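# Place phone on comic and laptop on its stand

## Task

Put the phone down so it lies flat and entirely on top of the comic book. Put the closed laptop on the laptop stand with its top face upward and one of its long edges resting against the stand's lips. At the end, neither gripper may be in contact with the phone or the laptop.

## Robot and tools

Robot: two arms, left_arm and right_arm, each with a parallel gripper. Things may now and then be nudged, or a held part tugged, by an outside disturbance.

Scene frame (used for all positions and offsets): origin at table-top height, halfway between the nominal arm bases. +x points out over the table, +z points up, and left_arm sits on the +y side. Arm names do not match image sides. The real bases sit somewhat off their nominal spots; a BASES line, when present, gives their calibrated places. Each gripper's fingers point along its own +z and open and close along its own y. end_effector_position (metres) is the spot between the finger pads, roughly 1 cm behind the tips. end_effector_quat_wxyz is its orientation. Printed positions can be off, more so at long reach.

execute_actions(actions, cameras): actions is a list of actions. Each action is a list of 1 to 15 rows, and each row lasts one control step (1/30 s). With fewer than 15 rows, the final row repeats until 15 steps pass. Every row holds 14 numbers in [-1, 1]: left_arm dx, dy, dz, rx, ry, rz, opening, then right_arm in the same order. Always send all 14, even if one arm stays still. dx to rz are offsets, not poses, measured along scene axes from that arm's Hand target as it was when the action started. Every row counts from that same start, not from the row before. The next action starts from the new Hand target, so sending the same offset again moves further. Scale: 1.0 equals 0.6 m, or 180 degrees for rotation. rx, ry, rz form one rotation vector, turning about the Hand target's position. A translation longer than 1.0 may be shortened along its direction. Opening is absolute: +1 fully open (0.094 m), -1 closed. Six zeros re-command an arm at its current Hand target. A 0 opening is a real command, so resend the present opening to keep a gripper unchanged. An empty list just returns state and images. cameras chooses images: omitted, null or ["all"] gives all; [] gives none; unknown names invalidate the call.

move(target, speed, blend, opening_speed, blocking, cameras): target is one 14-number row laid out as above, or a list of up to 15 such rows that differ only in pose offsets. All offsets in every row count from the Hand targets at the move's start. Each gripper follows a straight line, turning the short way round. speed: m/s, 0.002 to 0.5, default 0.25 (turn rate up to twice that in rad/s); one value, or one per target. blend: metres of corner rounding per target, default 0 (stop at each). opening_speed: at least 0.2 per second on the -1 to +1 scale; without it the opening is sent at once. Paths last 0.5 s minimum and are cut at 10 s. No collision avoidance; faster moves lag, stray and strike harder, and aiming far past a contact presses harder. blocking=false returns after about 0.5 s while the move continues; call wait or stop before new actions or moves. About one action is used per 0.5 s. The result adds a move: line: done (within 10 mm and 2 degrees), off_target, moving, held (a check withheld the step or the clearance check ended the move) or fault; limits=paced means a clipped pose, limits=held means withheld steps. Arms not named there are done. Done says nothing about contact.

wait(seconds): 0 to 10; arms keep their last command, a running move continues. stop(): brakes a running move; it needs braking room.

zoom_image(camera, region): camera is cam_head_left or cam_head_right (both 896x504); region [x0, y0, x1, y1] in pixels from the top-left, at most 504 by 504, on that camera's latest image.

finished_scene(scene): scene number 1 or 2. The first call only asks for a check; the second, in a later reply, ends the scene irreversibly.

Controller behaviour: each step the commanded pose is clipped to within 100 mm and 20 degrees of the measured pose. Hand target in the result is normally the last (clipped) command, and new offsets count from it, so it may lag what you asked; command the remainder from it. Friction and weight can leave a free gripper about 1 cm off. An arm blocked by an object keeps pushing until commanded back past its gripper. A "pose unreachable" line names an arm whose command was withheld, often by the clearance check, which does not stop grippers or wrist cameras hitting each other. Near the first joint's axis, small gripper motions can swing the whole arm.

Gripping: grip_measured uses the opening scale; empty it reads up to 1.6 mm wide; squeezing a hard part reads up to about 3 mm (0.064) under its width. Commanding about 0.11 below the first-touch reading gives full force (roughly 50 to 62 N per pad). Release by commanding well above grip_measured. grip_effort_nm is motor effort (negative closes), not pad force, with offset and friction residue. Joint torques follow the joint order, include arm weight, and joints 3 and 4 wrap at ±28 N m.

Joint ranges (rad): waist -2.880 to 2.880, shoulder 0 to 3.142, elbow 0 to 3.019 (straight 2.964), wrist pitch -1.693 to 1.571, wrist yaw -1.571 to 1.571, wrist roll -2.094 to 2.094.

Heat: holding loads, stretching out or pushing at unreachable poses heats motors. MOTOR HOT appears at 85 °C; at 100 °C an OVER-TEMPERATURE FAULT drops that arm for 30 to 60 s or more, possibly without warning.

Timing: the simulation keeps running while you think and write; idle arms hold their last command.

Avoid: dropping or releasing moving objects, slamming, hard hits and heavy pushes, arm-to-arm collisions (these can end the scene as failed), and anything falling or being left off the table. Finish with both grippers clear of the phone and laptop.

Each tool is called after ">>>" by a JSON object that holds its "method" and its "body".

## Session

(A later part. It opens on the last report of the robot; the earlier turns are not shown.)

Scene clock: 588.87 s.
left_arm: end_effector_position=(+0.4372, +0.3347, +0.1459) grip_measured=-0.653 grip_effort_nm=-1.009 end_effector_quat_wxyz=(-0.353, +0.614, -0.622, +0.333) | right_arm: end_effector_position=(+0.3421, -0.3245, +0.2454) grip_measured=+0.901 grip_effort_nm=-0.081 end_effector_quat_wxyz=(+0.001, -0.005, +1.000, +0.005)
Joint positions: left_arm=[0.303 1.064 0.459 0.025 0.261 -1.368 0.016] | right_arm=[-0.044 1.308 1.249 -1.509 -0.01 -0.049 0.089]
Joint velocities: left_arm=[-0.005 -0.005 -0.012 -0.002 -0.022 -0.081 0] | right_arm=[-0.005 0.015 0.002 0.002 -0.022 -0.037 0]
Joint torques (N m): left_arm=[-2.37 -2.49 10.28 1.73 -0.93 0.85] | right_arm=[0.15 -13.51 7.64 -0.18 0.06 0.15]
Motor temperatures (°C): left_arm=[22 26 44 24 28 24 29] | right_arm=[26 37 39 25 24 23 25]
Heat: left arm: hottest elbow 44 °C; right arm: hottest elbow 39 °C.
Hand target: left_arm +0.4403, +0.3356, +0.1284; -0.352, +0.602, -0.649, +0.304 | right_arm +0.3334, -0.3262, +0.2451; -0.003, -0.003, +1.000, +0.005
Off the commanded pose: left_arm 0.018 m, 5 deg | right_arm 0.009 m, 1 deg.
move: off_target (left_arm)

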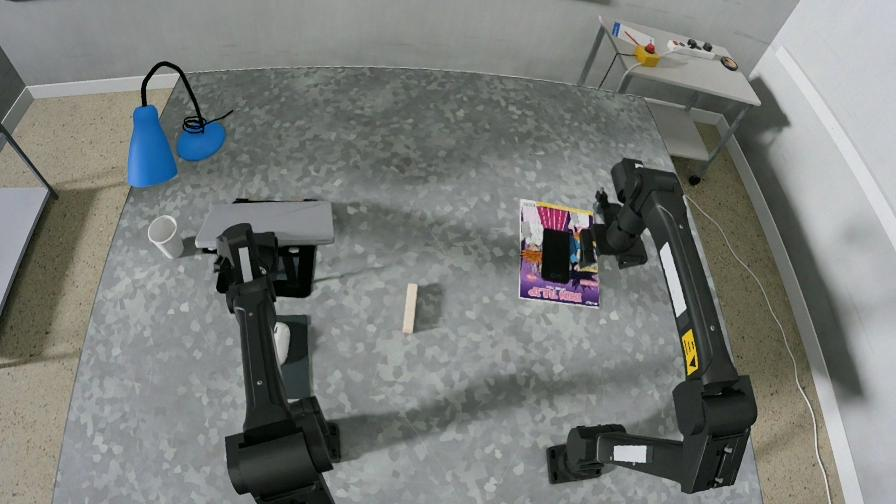

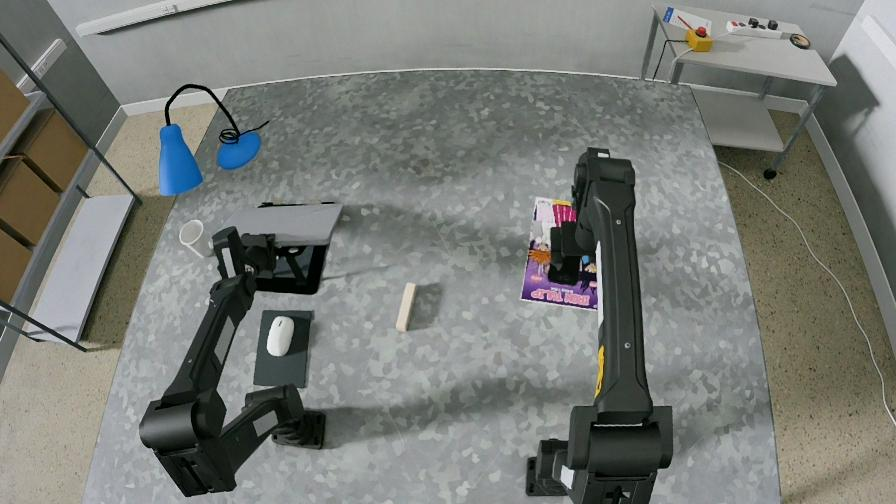

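>>> {"method": "move", "body": {"target": [0.015, -0.003, -0.015, 0.0, 0.0, -0.005, -1, 0,0,0,0,0,0,0.9], "speed": 0.06}}

>>> {"method": "zoom_image", "body": {"camera": "cam_head_left", "region": [140, 130, 440, 400]}}

>>> {"method": "zoom_image", "body": {"camera": "cam_head_right", "region": [140, 130, 440, 400]}}

Scene clock: 594.13 s.
left_arm: end_effector_position=(+0.4473, +0.3350, +0.1437) grip_measured=-0.653 grip_effort_nm=-1.009 end_effector_quat_wxyz=(-0.354, +0.611, -0.624, +0.335) | right_arm: end_effector_position=(+0.3421, -0.3245, +0.2454) grip_measured=+0.901 grip_effort_nm=-0.076 end_effector_quat_wxyz=(+0.001, -0.005, +1.000, +0.005)
Joint positions: left_arm=[0.296 1.105 0.475 0.055 0.26 -1.368 0.016] | right_arm=[-0.044 1.308 1.249 -1.509 -0.01 -0.049 0.089]
Joint velocities: left_arm=[-0.005 -0.005 -0.012 0.007 -0.051 0.022 0.001] | right_arm=[-0.005 -0.005 0.002 -0.007 0.007 -0.022 0]
Joint torques (N m): left_arm=[-2.37 -2.84 9.1 2.06 -0.67 0.81] | right_arm=[0.21 -13.57 7.66 -0.18 0.06 0.14]
Motor temperatures (°C): left_arm=[22 26 44 24 28 24 29] | right_arm=[26 37 39 25 24 23 25]
Heat: left arm: hottest elbow 44 °C; right arm: hottest elbow 39 °C.
Hand target: left_arm +0.4491, +0.3338, +0.1192; -0.350, +0.597, -0.654, +0.306 | right_arm +0.3334, -0.3262, +0.2451; -0.003, -0.003, +1.000, +0.005
Off the commanded pose: left_arm 0.024 m, 5 deg | right_arm 0.009 m, 1 deg.
move: off_target (left_arm)

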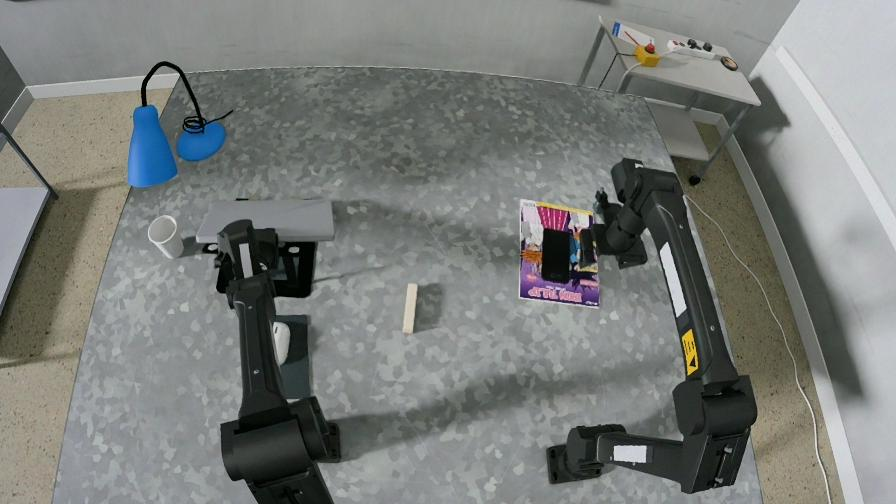

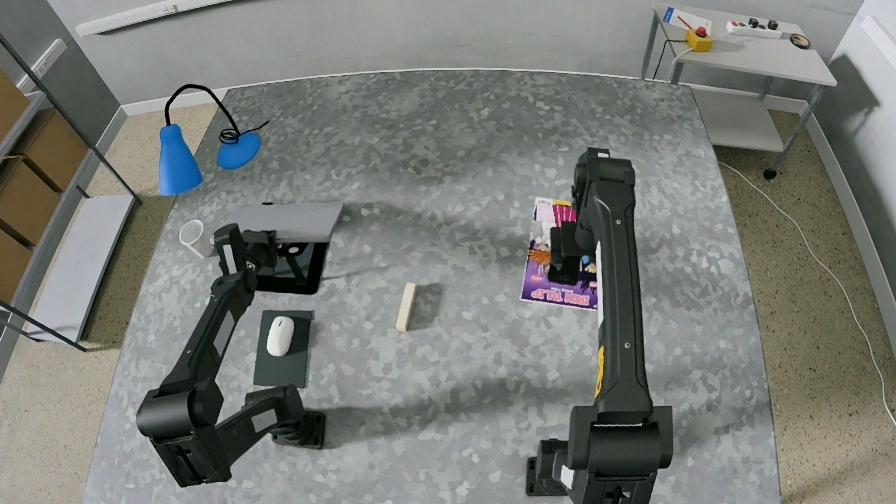

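Scaled by 1.680.

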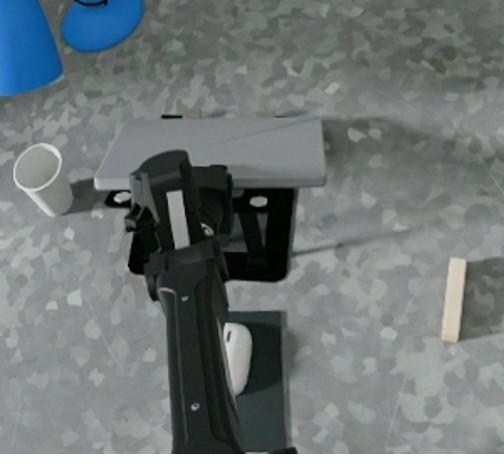

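Scaled by 1.680.

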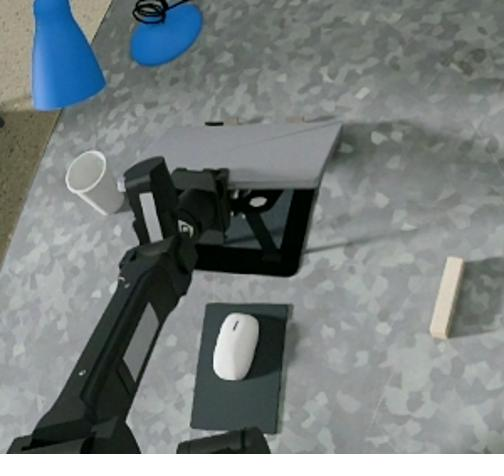

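>>> {"method": "move", "body": {"target": [0.015, -0.003, -0.008, 0.0, 0.0, -0.008, -1, 0,0,0,0,0,0,0.9], "speed": 0.06}}

>>> {"method": "zoom_image", "body": {"camera": "cam_head_left", "region": [160, 160, 360, 300]}}

>>> {"method": "zoom_image", "body": {"camera": "cam_head_right", "region": [180, 160, 380, 300]}}

Scene clock: 599.27 s.
left_arm: end_effector_position=(+0.4515, +0.3340, +0.1417) grip_measured=-0.654 grip_effort_nm=-1.009 end_effector_quat_wxyz=(-0.351, +0.608, -0.627, +0.337) | right_arm: end_effector_position=(+0.3421, -0.3245, +0.2454) grip_measured=+0.901 grip_effort_nm=-0.081 end_effector_quat_wxyz=(+0.001, -0.005, +1.000, +0.005)
Joint positions: left_arm=[0.294 1.124 0.482 0.063 0.269 -1.364 0.016] | right_arm=[-0.044 1.308 1.249 -1.509 -0.01 -0.049 0.089]
Joint velocities: left_arm=[-0.015 -0.005 -0.017 0.032 0.007 0.081 -0.001] | right_arm=[-0.015 -0.005 -0.017 -0.012 -0.007 0.022 0]
Joint torques (N m): left_arm=[-3.08 -1.67 9.68 2.62 -0.36 0.92] | right_arm=[0.21 -13.57 7.64 -0.18 0.05 0.15]
Motor temperatures (°C): left_arm=[22 26 43 24 28 24 29] | right_arm=[26 37 39 25 24 23 25]
Heat: left arm: hottest elbow 43 °C; right arm: hottest elbow 39 °C.
Hand target: left_arm +0.4581, +0.3318, +0.1144; -0.345, +0.589, -0.662, +0.311 | right_arm +0.3334, -0.3262, +0.2451; -0.003, -0.003, +1.000, +0.005
Off the commanded pose: left_arm 0.028 m, 6 deg | right_arm 0.009 m, 1 deg.
move: off_target (left_arm)

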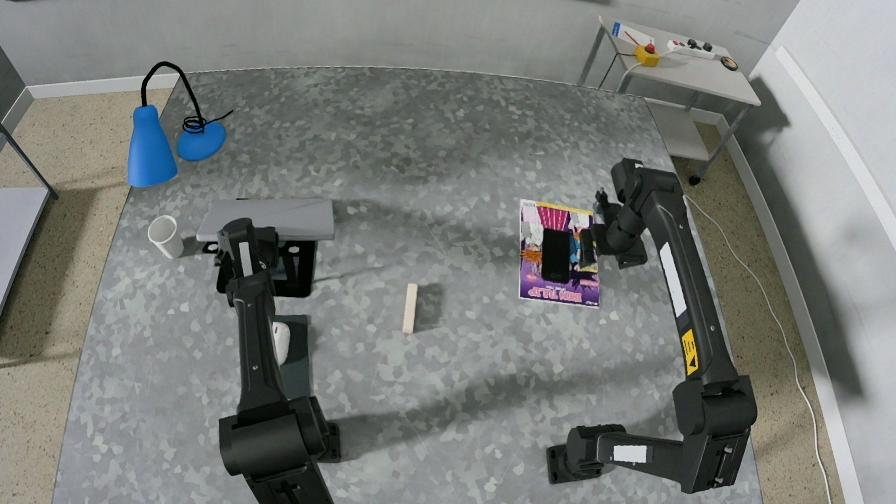

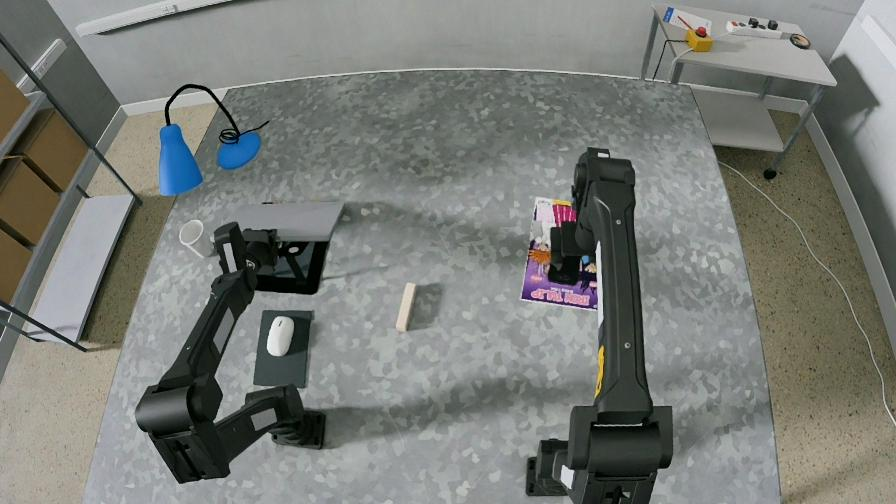

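Scaled by 2.520.

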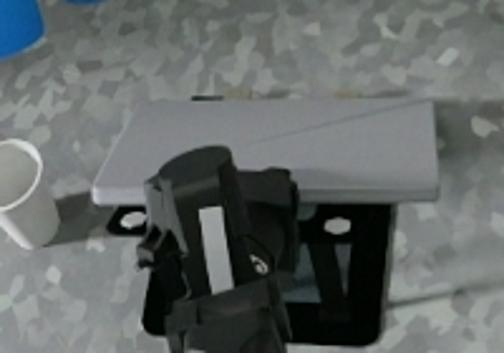

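Scaled by 2.520.

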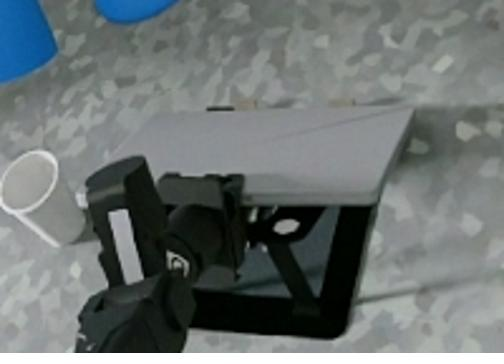

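>>> {"method": "move", "body": {"target": [-0.005, 0.003, 0.035, 0.0, 0.0, -0.01, -1, 0,0,0,0,0,0,0.9], "speed": 0.06, "cameras": []}}

>>> {"method": "move", "body": {"target": [0, 0, 0, 0.0, 0.0, 0, -0.35, 0,0,0,0,0,0,0.9], "speed": 0.06, "opening_speed": 0.3}}

>>> {"method": "zoom_image", "body": {"camera": "cam_head_left", "region": [160, 160, 360, 300]}}

>>> {"method": "zoom_image", "body": {"camera": "cam_head_right", "region": [180, 160, 380, 300]}}

Scene clock: 604.50 s.
left_arm: end_effector_position=(+0.4531, +0.3312, +0.1427) grip_measured=-0.654 grip_effort_nm=-1.009 end_effector_quat_wxyz=(+0.339, -0.602, +0.639, -0.337) | right_arm: end_effector_position=(+0.3421, -0.3245, +0.2454) grip_measured=+0.901 grip_effort_nm=-0.076 end_effector_quat_wxyz=(+0.001, -0.005, +1.000, +0.005)
Joint positions: left_arm=[0.296 1.127 0.501 0.024 0.294 -1.342 0.016] | right_arm=[-0.044 1.308 1.249 -1.509 -0.01 -0.049 0.089]
Joint velocities: left_arm=[-0.005 0.005 0.002 -0.012 0.022 0.007 0] | right_arm=[-0.005 0.015 0.017 -0.012 -0.007 -0.007 -0.001]
Joint torques (N m): left_arm=[-1.08 -5.36 11.07 0.69 0.27 0.99] | right_arm=[0.26 -13.51 7.62 -0.17 0.05 0.15]
Motor temperatures (°C): left_arm=[22 26 43 24 28 24 29] | right_arm=[26 37 39 25 24 23 25]
Heat: left arm: hottest elbow 43 °C; right arm: hottest elbow 39 °C.
Hand target: left_arm +0.4554, +0.3336, +0.1353; -0.341, +0.578, -0.671, +0.316 | right_arm +0.3334, -0.3262, +0.2451; -0.003, -0.003, +1.000, +0.005
Off the commanded pose: left_arm 0.008 m, 5 deg | right_arm 0.009 m, 1 deg.
move: off_target (left_arm)
No camera images: "cameras" was empty.

Scene clock: 606.97 s.
left_arm: end_effector_position=(+0.4571, +0.3299, +0.1490) grip_measured=-0.354 grip_effort_nm=0.208 end_effector_quat_wxyz=(+0.347, -0.583, +0.652, -0.338) | right_arm: end_effector_position=(+0.3421, -0.3245, +0.2454) grip_measured=+0.901 grip_effort_nm=-0.076 end_effector_quat_wxyz=(+0.001, -0.005, +1.000, +0.005)
Joint positions: left_arm=[0.296 1.127 0.513 0.022 0.31 -1.3 0.03] | right_arm=[-0.044 1.308 1.249 -1.509 -0.01 -0.049 0.089]
Joint velocities: left_arm=[0.005 -0.015 0.012 0.007 -0.037 -0.007 0] | right_arm=[-0.015 -0.005 0.002 0.002 0.022 -0.037 -0.001]
Joint torques (N m): left_arm=[-0.5 -5.54 10.13 0.98 -0.24 0.57] | right_arm=[0.32 -13.57 7.62 -0.2 0.05 0.15]
Motor temperatures (°C): left_arm=[22 26 43 24 28 24 29] | right_arm=[26 37 39 25 24 23 25]
Heat: left arm: hottest elbow 43 °C; right arm: hottest elbow 39 °C.
Hand target: left_arm +0.4553, +0.3335, +0.1352; +0.340, -0.578, +0.671, -0.316 | right_arm +0.3334, -0.3262, +0.2451; -0.003, -0.003, +1.000, +0.005
Off the commanded pose: left_arm 0.014 m, 3 deg | right_arm 0.009 m, 1 deg.
move: off_target (left_arm)

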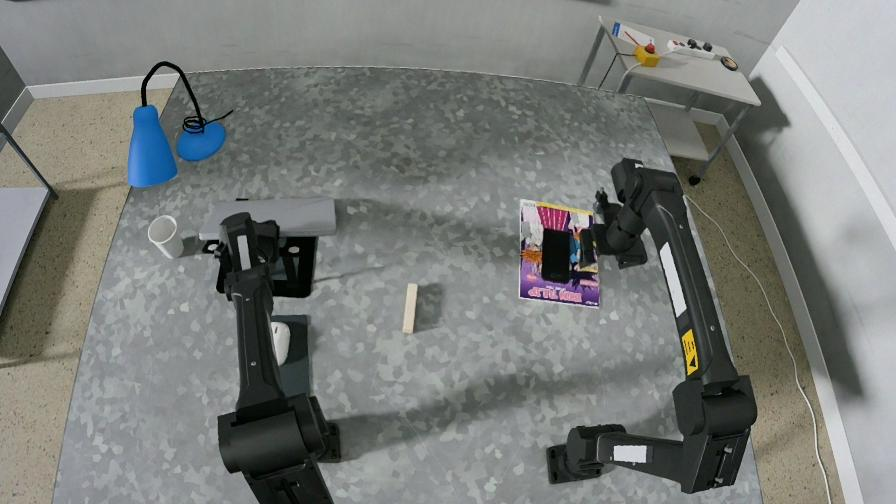

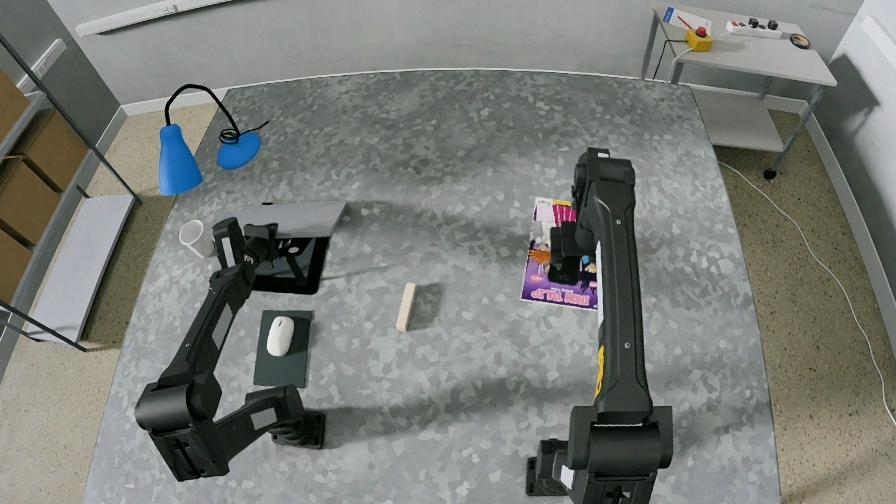

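Scaled by 2.520.

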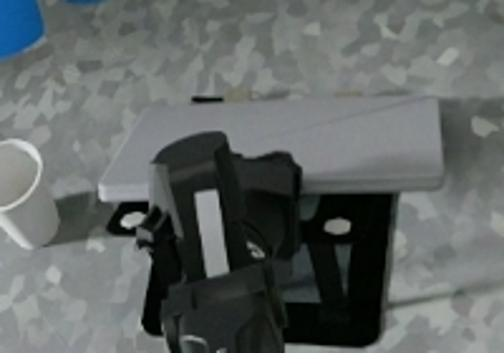

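Scaled by 2.520.

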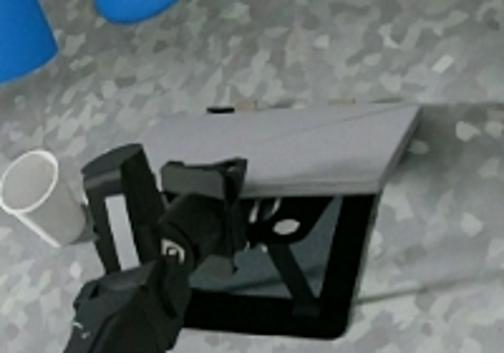

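>>> {"method": "move", "body": {"target": [-0.17, 0, 0.12, 0.0, 0.0, 0, -0.1, 0,0,0,0,0,0,0.9], "speed": 0.08, "opening_speed": 0.5}}

>>> {"method": "zoom_image", "body": {"camera": "cam_head_left", "region": [160, 160, 360, 300]}}

>>> {"method": "zoom_image", "body": {"camera": "cam_head_right", "region": [180, 160, 380, 300]}}

Scene clock: 620.70 s.
left_arm: end_effector_position=(+0.3563, +0.3311, +0.2017) grip_measured=-0.102 grip_effort_nm=0.125 end_effector_quat_wxyz=(+0.333, -0.580, +0.673, -0.317) | right_arm: end_effector_position=(+0.3421, -0.3245, +0.2454) grip_measured=+0.901 grip_effort_nm=-0.085 end_effector_quat_wxyz=(+0.001, -0.005, +1.000, +0.005)
Joint positions: left_arm=[0.454 0.7 0.493 -0.48 0.427 -1.144 0.042] | right_arm=[-0.044 1.308 1.249 -1.509 -0.01 -0.049 0.089]
Joint velocities: left_arm=[-0.005 0.005 0.002 -0.002 0.007 -0.051 0] | right_arm=[-0.005 0.005 -0.007 -0.002 0.007 -0.037 0]
Joint torques (N m): left_arm=[-0.09 -3.78 11.82 1.29 0.23 0.11] | right_arm=[0.21 -13.57 7.65 -0.23 0.06 0.14]
Motor temperatures (°C): left_arm=[22 26 41 24 28 24 28] | right_arm=[26 37 39 25 24 23 25]
Heat: left arm: hottest elbow 41 °C; right arm: hottest elbow 39 °C.
Hand target: left_arm +0.3545, +0.3350, +0.2069; +0.340, -0.578, +0.671, -0.315 | right_arm +0.3334, -0.3262, +0.2451; -0.003, -0.003, +1.000, +0.005
Off the commanded pose: left_arm 0.007 m, 1 deg | right_arm 0.009 m, 1 deg.
move: done

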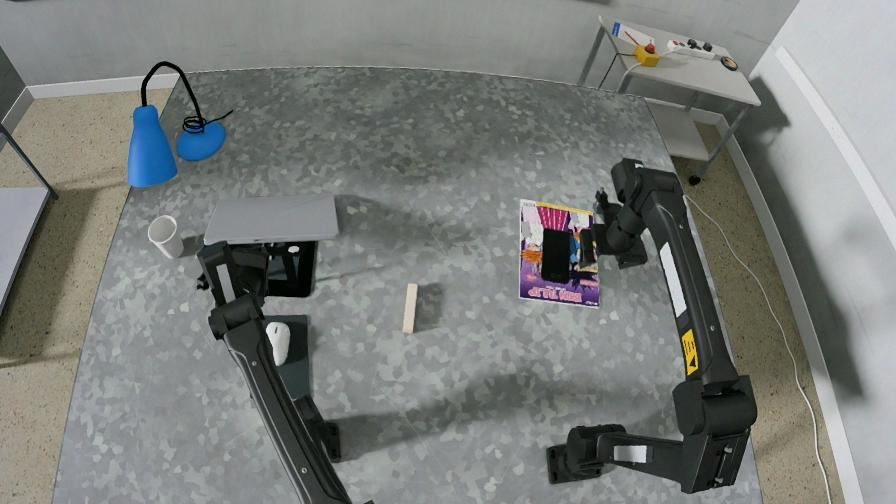

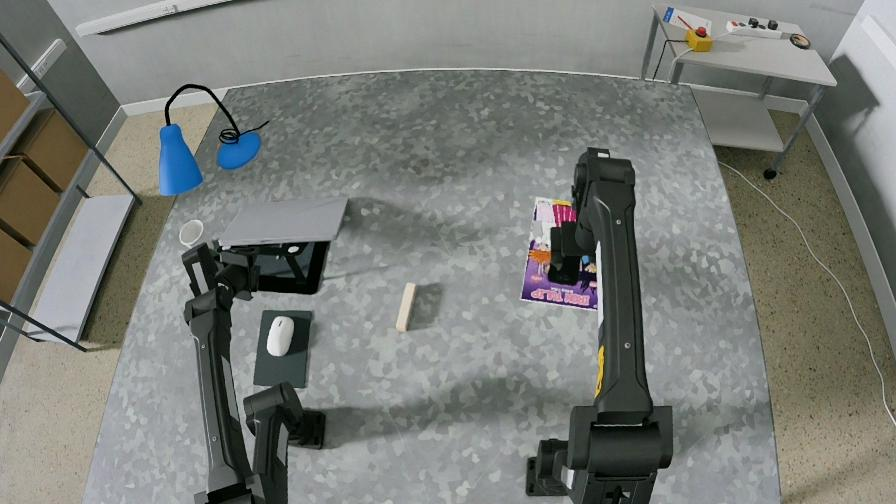

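Scaled by 2.520.

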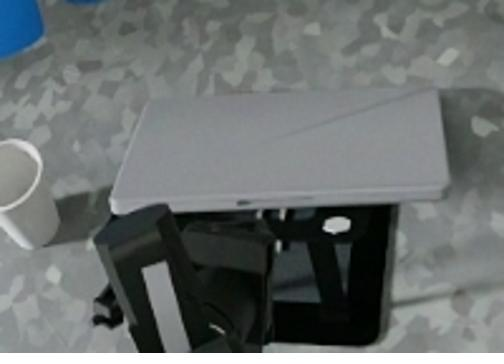

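Scaled by 2.520.

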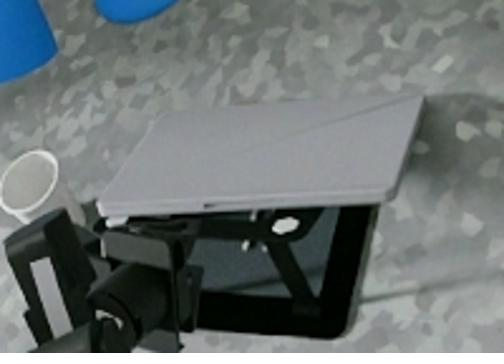

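>>> {"method": "move", "body": {"target": [-0.13, -0.1, 0.12, 0.0, 0.0, 0, -1, 0,0,0,0,0,0,0.9], "speed": 0.15}}

>>> {"method": "zoom_image", "body": {"camera": "cam_head_left", "region": [160, 160, 360, 310]}}

>>> {"method": "zoom_image", "body": {"camera": "cam_head_right", "region": [180, 160, 380, 310]}}

Scene clock: 626.27 s.
left_arm: end_effector_position=(+0.2734, +0.2783, +0.2357) grip_measured=-0.987 grip_effort_nm=-0.696 end_effector_quat_wxyz=(+0.311, -0.595, +0.677, -0.302) | right_arm: end_effector_position=(+0.3421, -0.3245, +0.2454) grip_measured=+0.901 grip_effort_nm=-0.085 end_effector_quat_wxyz=(+0.001, -0.005, +1.000, +0.005)
Joint positions: left_arm=[0.354 0.327 0.526 -0.922 0.334 -1.21 0.001] | right_arm=[-0.044 1.308 1.249 -1.509 -0.01 -0.049 0.089]
Joint velocities: left_arm=[-0.005 -0.015 -0.007 -0.012 -0.007 0.037 0] | right_arm=[-0.005 -0.005 -0.002 -0.002 0.007 0.051 0]
Joint torques (N m): left_arm=[-1.9 -0.5 18.4 1.21 -0.04 -0.03] | right_arm=[0.21 -13.51 7.64 -0.17 0.05 0.15]
Motor temperatures (°C): left_arm=[22 26 42 24 28 24 28] | right_arm=[26 37 39 25 24 23 25]
Heat: left arm: hottest elbow 42 °C; right arm: hottest elbow 39 °C.
Hand target: left_arm +0.2770, +0.2764, +0.2792; +0.341, -0.578, +0.671, -0.316 | right_arm +0.3334, -0.3262, +0.2451; -0.003, -0.003, +1.000, +0.005
Off the commanded pose: left_arm 0.044 m, 4 deg | right_arm 0.009 m, 1 deg.
move: off_target (left_arm)

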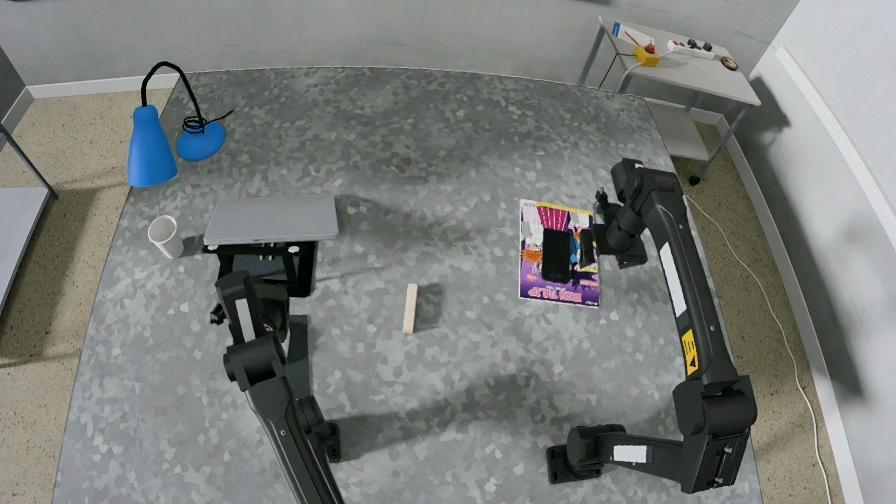

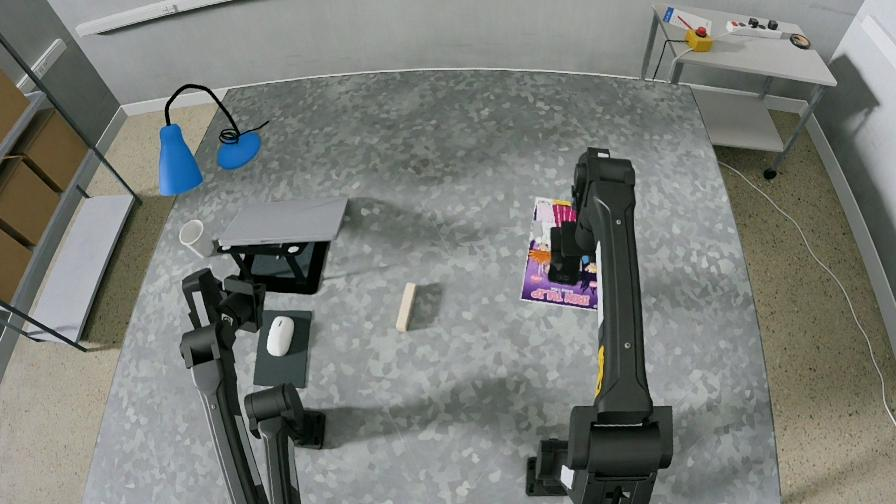

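Scaled by 2.520.

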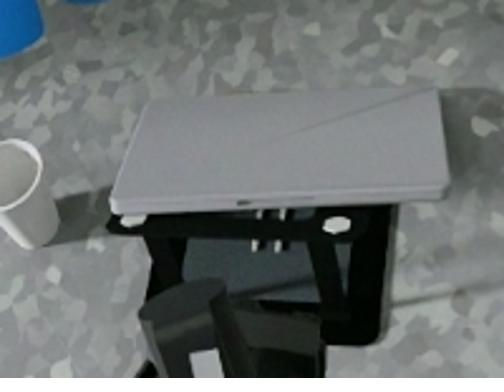

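Scaled by 2.520.

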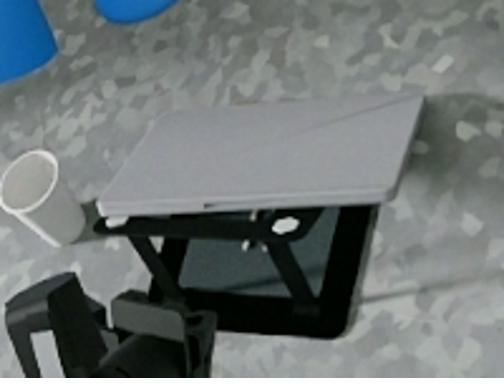

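>>> {"method": "execute_actions", "body": {"actions": []}}

>>> {"method": "zoom_image", "body": {"camera": "cam_head_left", "region": [170, 170, 370, 320]}}

>>> {"method": "zoom_image", "body": {"camera": "cam_head_right", "region": [170, 170, 370, 320]}}

Scene clock: 636.17 s.
left_arm: end_effector_position=(+0.2734, +0.2782, +0.2356) grip_measured=-0.987 grip_effort_nm=-0.691 end_effector_quat_wxyz=(+0.310, -0.595, +0.677, -0.302) | right_arm: end_effector_position=(+0.3421, -0.3245, +0.2454) grip_measured=+0.901 grip_effort_nm=-0.081 end_effector_quat_wxyz=(+0.001, -0.005, +1.000, +0.005)
Joint positions: left_arm=[0.354 0.327 0.526 -0.922 0.334 -1.211 0.001] | right_arm=[-0.044 1.308 1.249 -1.509 -0.01 -0.049 0.089]
Joint velocities: left_arm=[-0.005 -0.005 0.012 0.007 0.007 -0.037 -0.001] | right_arm=[-0.015 -0.034 0.007 -0.012 -0.066 -0.022 -0.001]
Joint torques (N m): left_arm=[-2.67 0.03 18.09 1.18 -0.07 -0.03] | right_arm=[0.21 -13.51 7.62 -0.18 0.06 0.15]
Motor temperatures (°C): left_arm=[22 26 44 24 28 24 28] | right_arm=[26 37 39 25 24 23 25]
Heat: left arm: hottest elbow 44 °C; right arm: hottest elbow 39 °C.
Hand target: left_arm +0.2770, +0.2763, +0.2792; +0.341, -0.578, +0.671, -0.316 | right_arm +0.3334, -0.3262, +0.2451; -0.003, -0.003, +1.000, +0.005
Tool commands: left_gripper/opening=-1.0 right_gripper/opening=+0.9
Off the commanded pose: left_arm 0.044 m, 4 deg | right_arm 0.009 m, 1 deg.

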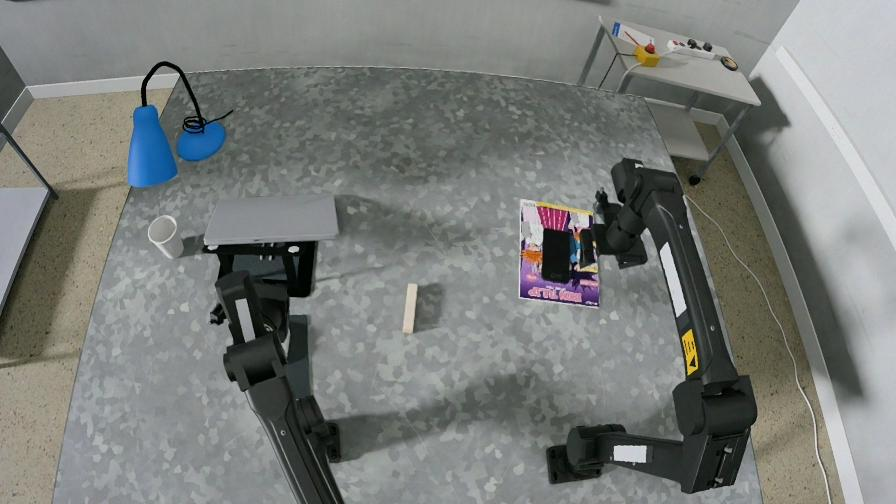

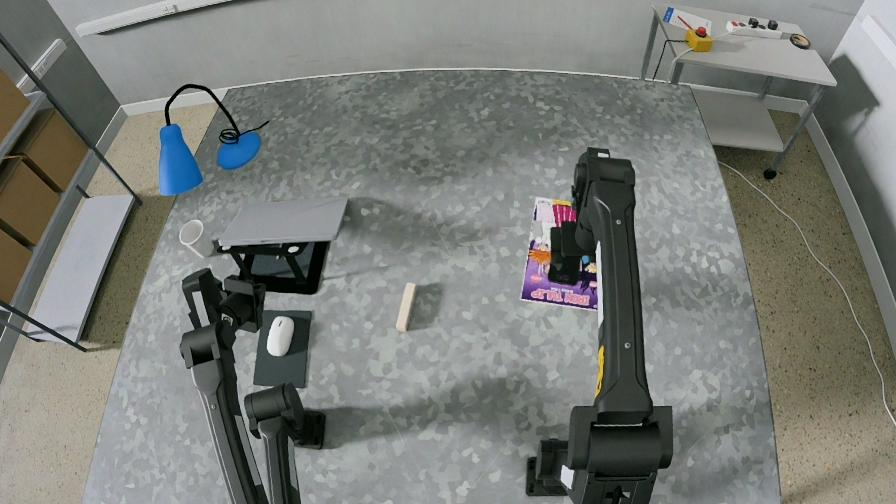

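Scaled by 2.520.

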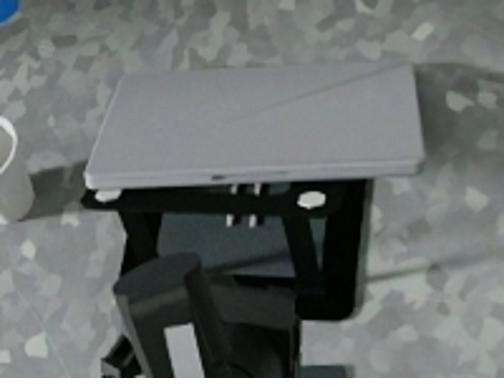

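Scaled by 2.520.

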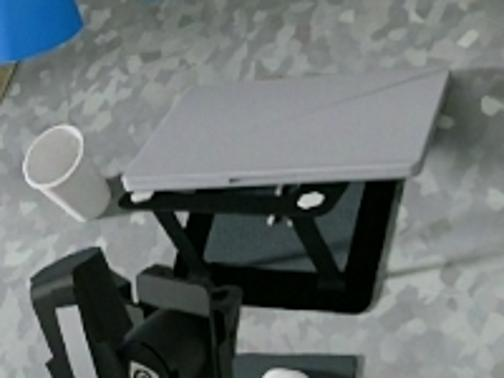

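>>> {"method": "move", "body": {"target": [0.1, 0.24, -0.13, 0,0,0,-1, 0,0,0,0,0,0,0.9], "speed": 0.12, "cameras": ["cam_head_left","cam_head_right"]}}

>>> {"method": "zoom_image", "body": {"camera": "cam_head_left", "region": [140, 170, 370, 340]}}

>>> {"method": "zoom_image", "body": {"camera": "cam_head_right", "region": [140, 170, 370, 340]}}

Scene clock: 645.07 s.
left_arm: end_effector_position=(+0.3262, +0.4031, +0.1769) grip_measured=-0.987 grip_effort_nm=-0.701 end_effector_quat_wxyz=(+0.311, -0.592, +0.672, -0.319) | right_arm: end_effector_position=(+0.3421, -0.3245, +0.2454) grip_measured=+0.901 grip_effort_nm=-0.081 end_effector_quat_wxyz=(+0.001, -0.005, +1.000, +0.005)
Joint positions: left_arm=[0.801 0.851 0.526 -0.561 0.678 -0.864 0.001] | right_arm=[-0.044 1.308 1.249 -1.509 -0.01 -0.049 0.089]
Joint velocities: left_arm=[-0.015 0.005 0.002 0.002 -0.051 0.007 0.001] | right_arm=[-0.005 -0.005 -0.002 -0.007 -0.066 0.095 0.001]
Joint torques (N m): left_arm=[-0.79 -3.02 15.13 2.13 0.39 0.16] | right_arm=[0.21 -13.57 7.64 -0.17 0.06 0.15]
Motor temperatures (°C): left_arm=[22 26 46 24 27 24 28] | right_arm=[26 37 39 25 24 23 25]
Heat: left arm: hottest elbow 46 °C; right arm: hottest elbow 39 °C.
Hand target: left_arm +0.3371, +0.4192, +0.2007; +0.339, -0.578, +0.672, -0.314 | right_arm +0.3334, -0.3262, +0.2451; -0.003, -0.003, +1.000, +0.005
Off the commanded pose: left_arm 0.032 m, 4 deg | right_arm 0.009 m, 1 deg.
move: off_target (left_arm)

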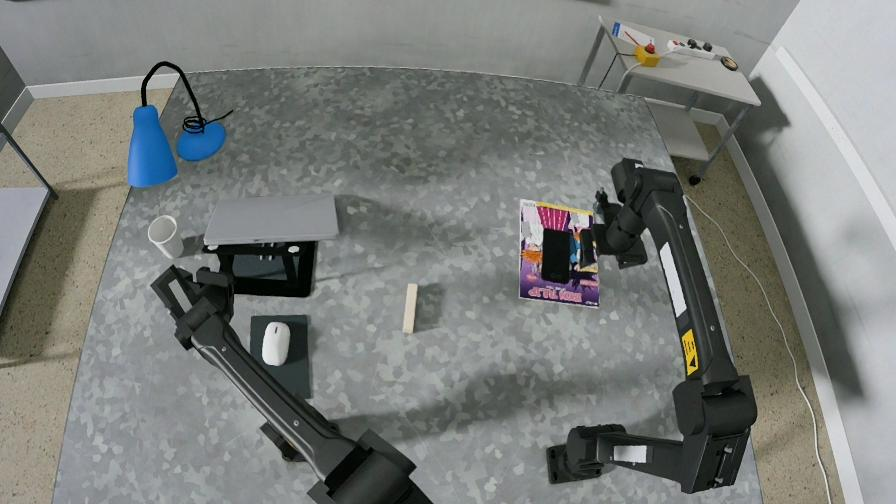

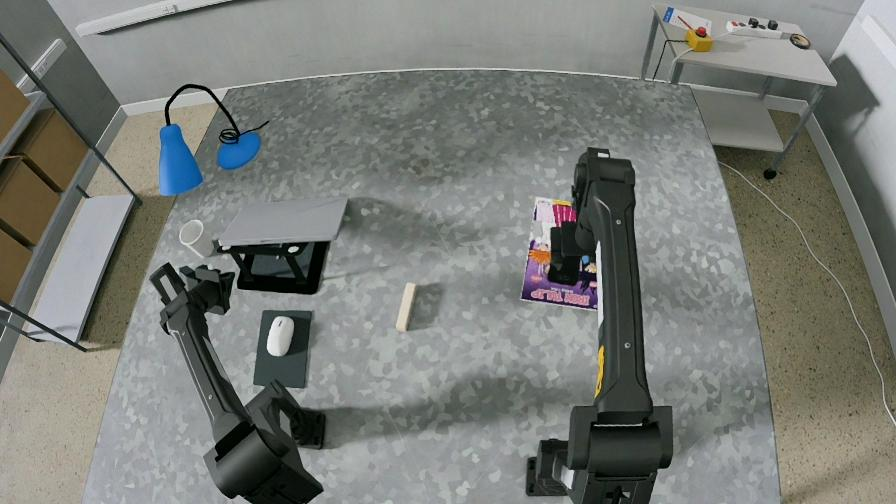

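Scaled by 2.191.

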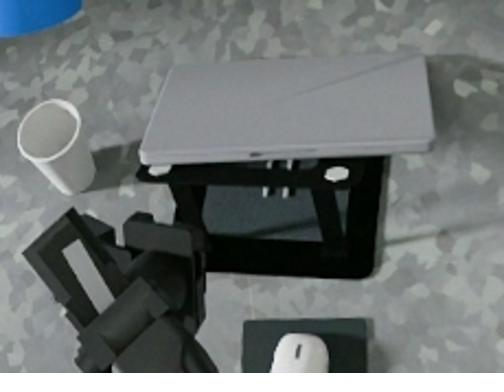

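Scaled by 2.191.

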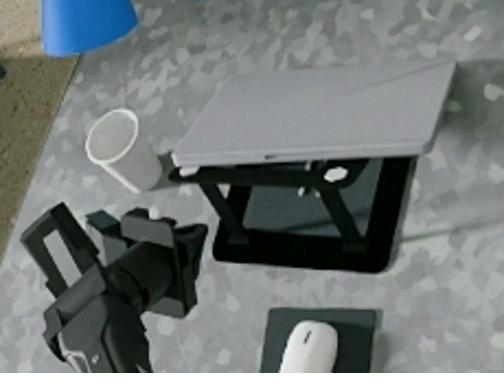

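>>> {"method": "move", "body": {"target": [0.1, 0.01, -0.01, 0,0,0,-1, 0,0,0,0,0,0,0.9], "speed": 0.06, "cameras": ["cam_head_left","cam_head_right"]}}

>>> {"method": "zoom_image", "body": {"camera": "cam_head_left", "region": [140, 170, 370, 340]}}

>>> {"method": "zoom_image", "body": {"camera": "cam_head_right", "region": [140, 170, 370, 340]}}

Scene clock: 658.13 s.
left_arm: end_effector_position=(+0.3721, +0.4105, +0.1616) grip_measured=-0.987 grip_effort_nm=-0.701 end_effector_quat_wxyz=(+0.308, -0.596, +0.672, -0.312) | right_arm: end_effector_position=(+0.3421, -0.3245, +0.2454) grip_measured=+0.901 grip_effort_nm=-0.081 end_effector_quat_wxyz=(+0.001, -0.005, +1.000, +0.005)
Joint positions: left_arm=[0.687 1.003 0.559 -0.388 0.588 -0.97 0.001] | right_arm=[-0.044 1.308 1.249 -1.509 -0.01 -0.049 0.089]
Joint velocities: left_arm=[-0.005 -0.005 -0.002 0.007 0.007 0.051 0.001] | right_arm=[-0.015 -0.005 0.002 -0.002 -0.022 -0.007 -0.001]
Joint torques (N m): left_arm=[-2.2 -5.89 17.07 1.99 0.06 -0.01] | right_arm=[0.21 -13.51 7.65 -0.18 0.06 0.14]
Motor temperatures (°C): left_arm=[22 26 47 24 28 24 28] | right_arm=[26 37 39 25 24 23 25]
Heat: left arm: hottest elbow 47 °C; right arm: hottest elbow 39 °C.
Hand target: left_arm +0.3971, +0.4244, +0.1952; +0.340, -0.578, +0.672, -0.315 | right_arm +0.3334, -0.3262, +0.2451; -0.003, -0.003, +1.000, +0.005
Off the commanded pose: left_arm 0.044 m, 4 deg | right_arm 0.009 m, 1 deg.
move: off_target (left_arm)

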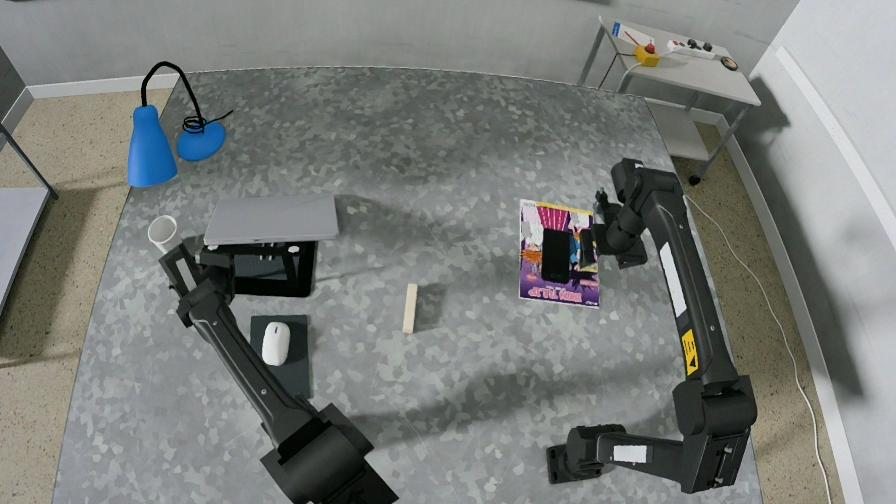

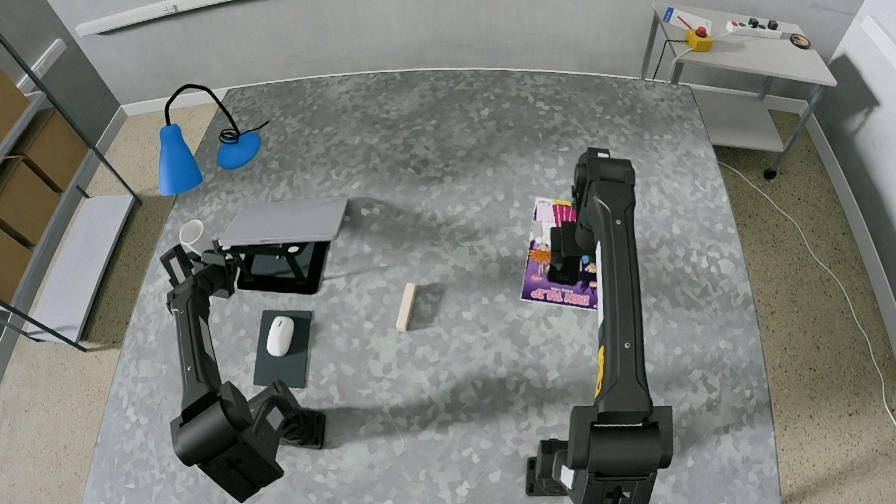

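Scaled by 2.191.

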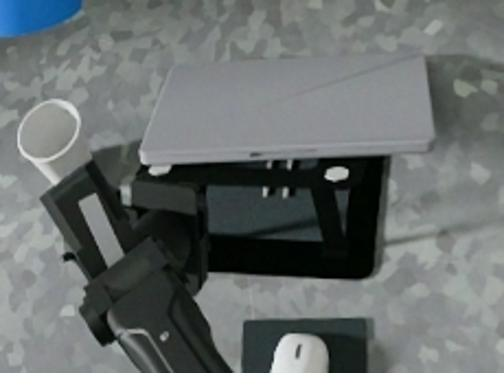

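Scaled by 2.191.

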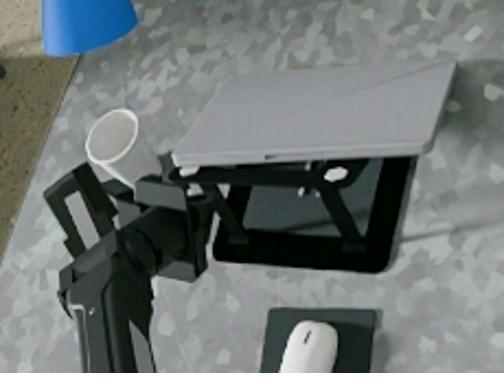

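>>> {"method": "move", "body": {"target": [0.07, 0.01, 0.02, 0,0,0,-1, 0,0,0,0,0,0,0.9], "speed": 0.05, "cameras": ["cam_head_left","cam_head_right"]}}

>>> {"method": "zoom_image", "body": {"camera": "cam_head_left", "region": [140, 170, 370, 340]}}

>>> {"method": "zoom_image", "body": {"camera": "cam_head_right", "region": [140, 170, 370, 340]}}

Scene clock: 663.50 s.
left_arm: end_effector_position=(+0.4130, +0.4181, +0.1737) grip_measured=-0.987 grip_effort_nm=-0.696 end_effector_quat_wxyz=(+0.309, -0.596, +0.673, -0.310) | right_arm: end_effector_position=(+0.3421, -0.3245, +0.2454) grip_measured=+0.901 grip_effort_nm=-0.081 end_effector_quat_wxyz=(+0.001, -0.005, +1.000, +0.005)
Joint positions: left_arm=[0.616 1.102 0.652 -0.352 0.536 -1.027 0.001] | right_arm=[-0.044 1.308 1.249 -1.509 -0.01 -0.049 0.089]
Joint velocities: left_arm=[0.005 -0.005 -0.007 -0.007 0.022 0.022 -0.001] | right_arm=[0.015 -0.005 -0.012 -0.002 0.007 -0.007 0]
Joint torques (N m): left_arm=[-2.08 -7.06 17.01 1.92 0.05 0.05] | right_arm=[0.26 -13.51 7.62 -0.16 0.05 0.15]
Motor temperatures (°C): left_arm=[22 26 47 24 27 24 28] | right_arm=[26 37 39 25 24 23 25]
Heat: left arm: hottest elbow 47 °C; right arm: hottest elbow 39 °C.
Hand target: left_arm +0.4392, +0.4298, +0.2074; +0.340, -0.578, +0.672, -0.315 | right_arm +0.3334, -0.3262, +0.2451; -0.003, -0.003, +1.000, +0.005
Off the commanded pose: left_arm 0.044 m, 4 deg | right_arm 0.009 m, 1 deg.
move: off_target (left_arm)

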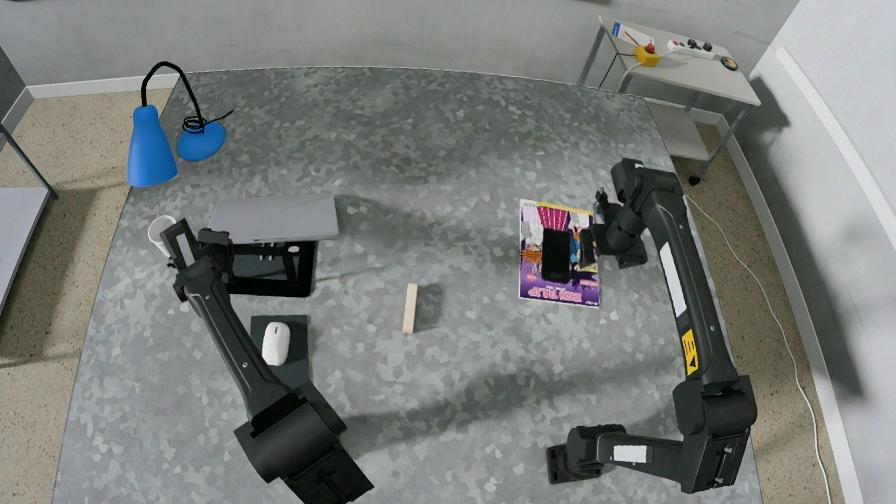

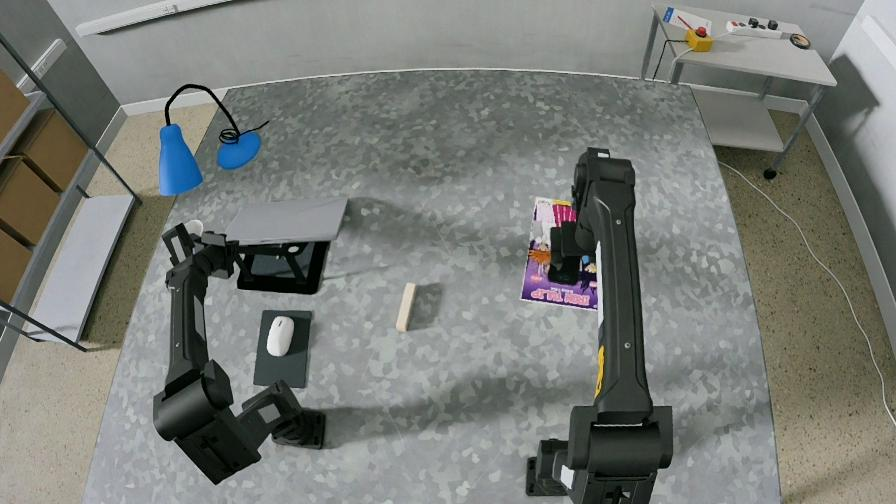

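Scaled by 2.191.

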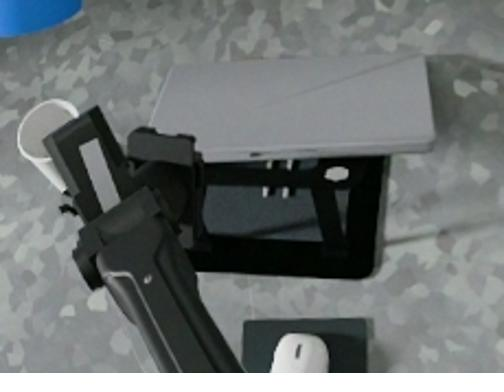

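Scaled by 2.191.

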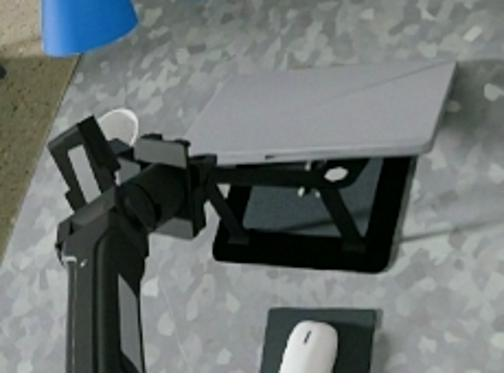

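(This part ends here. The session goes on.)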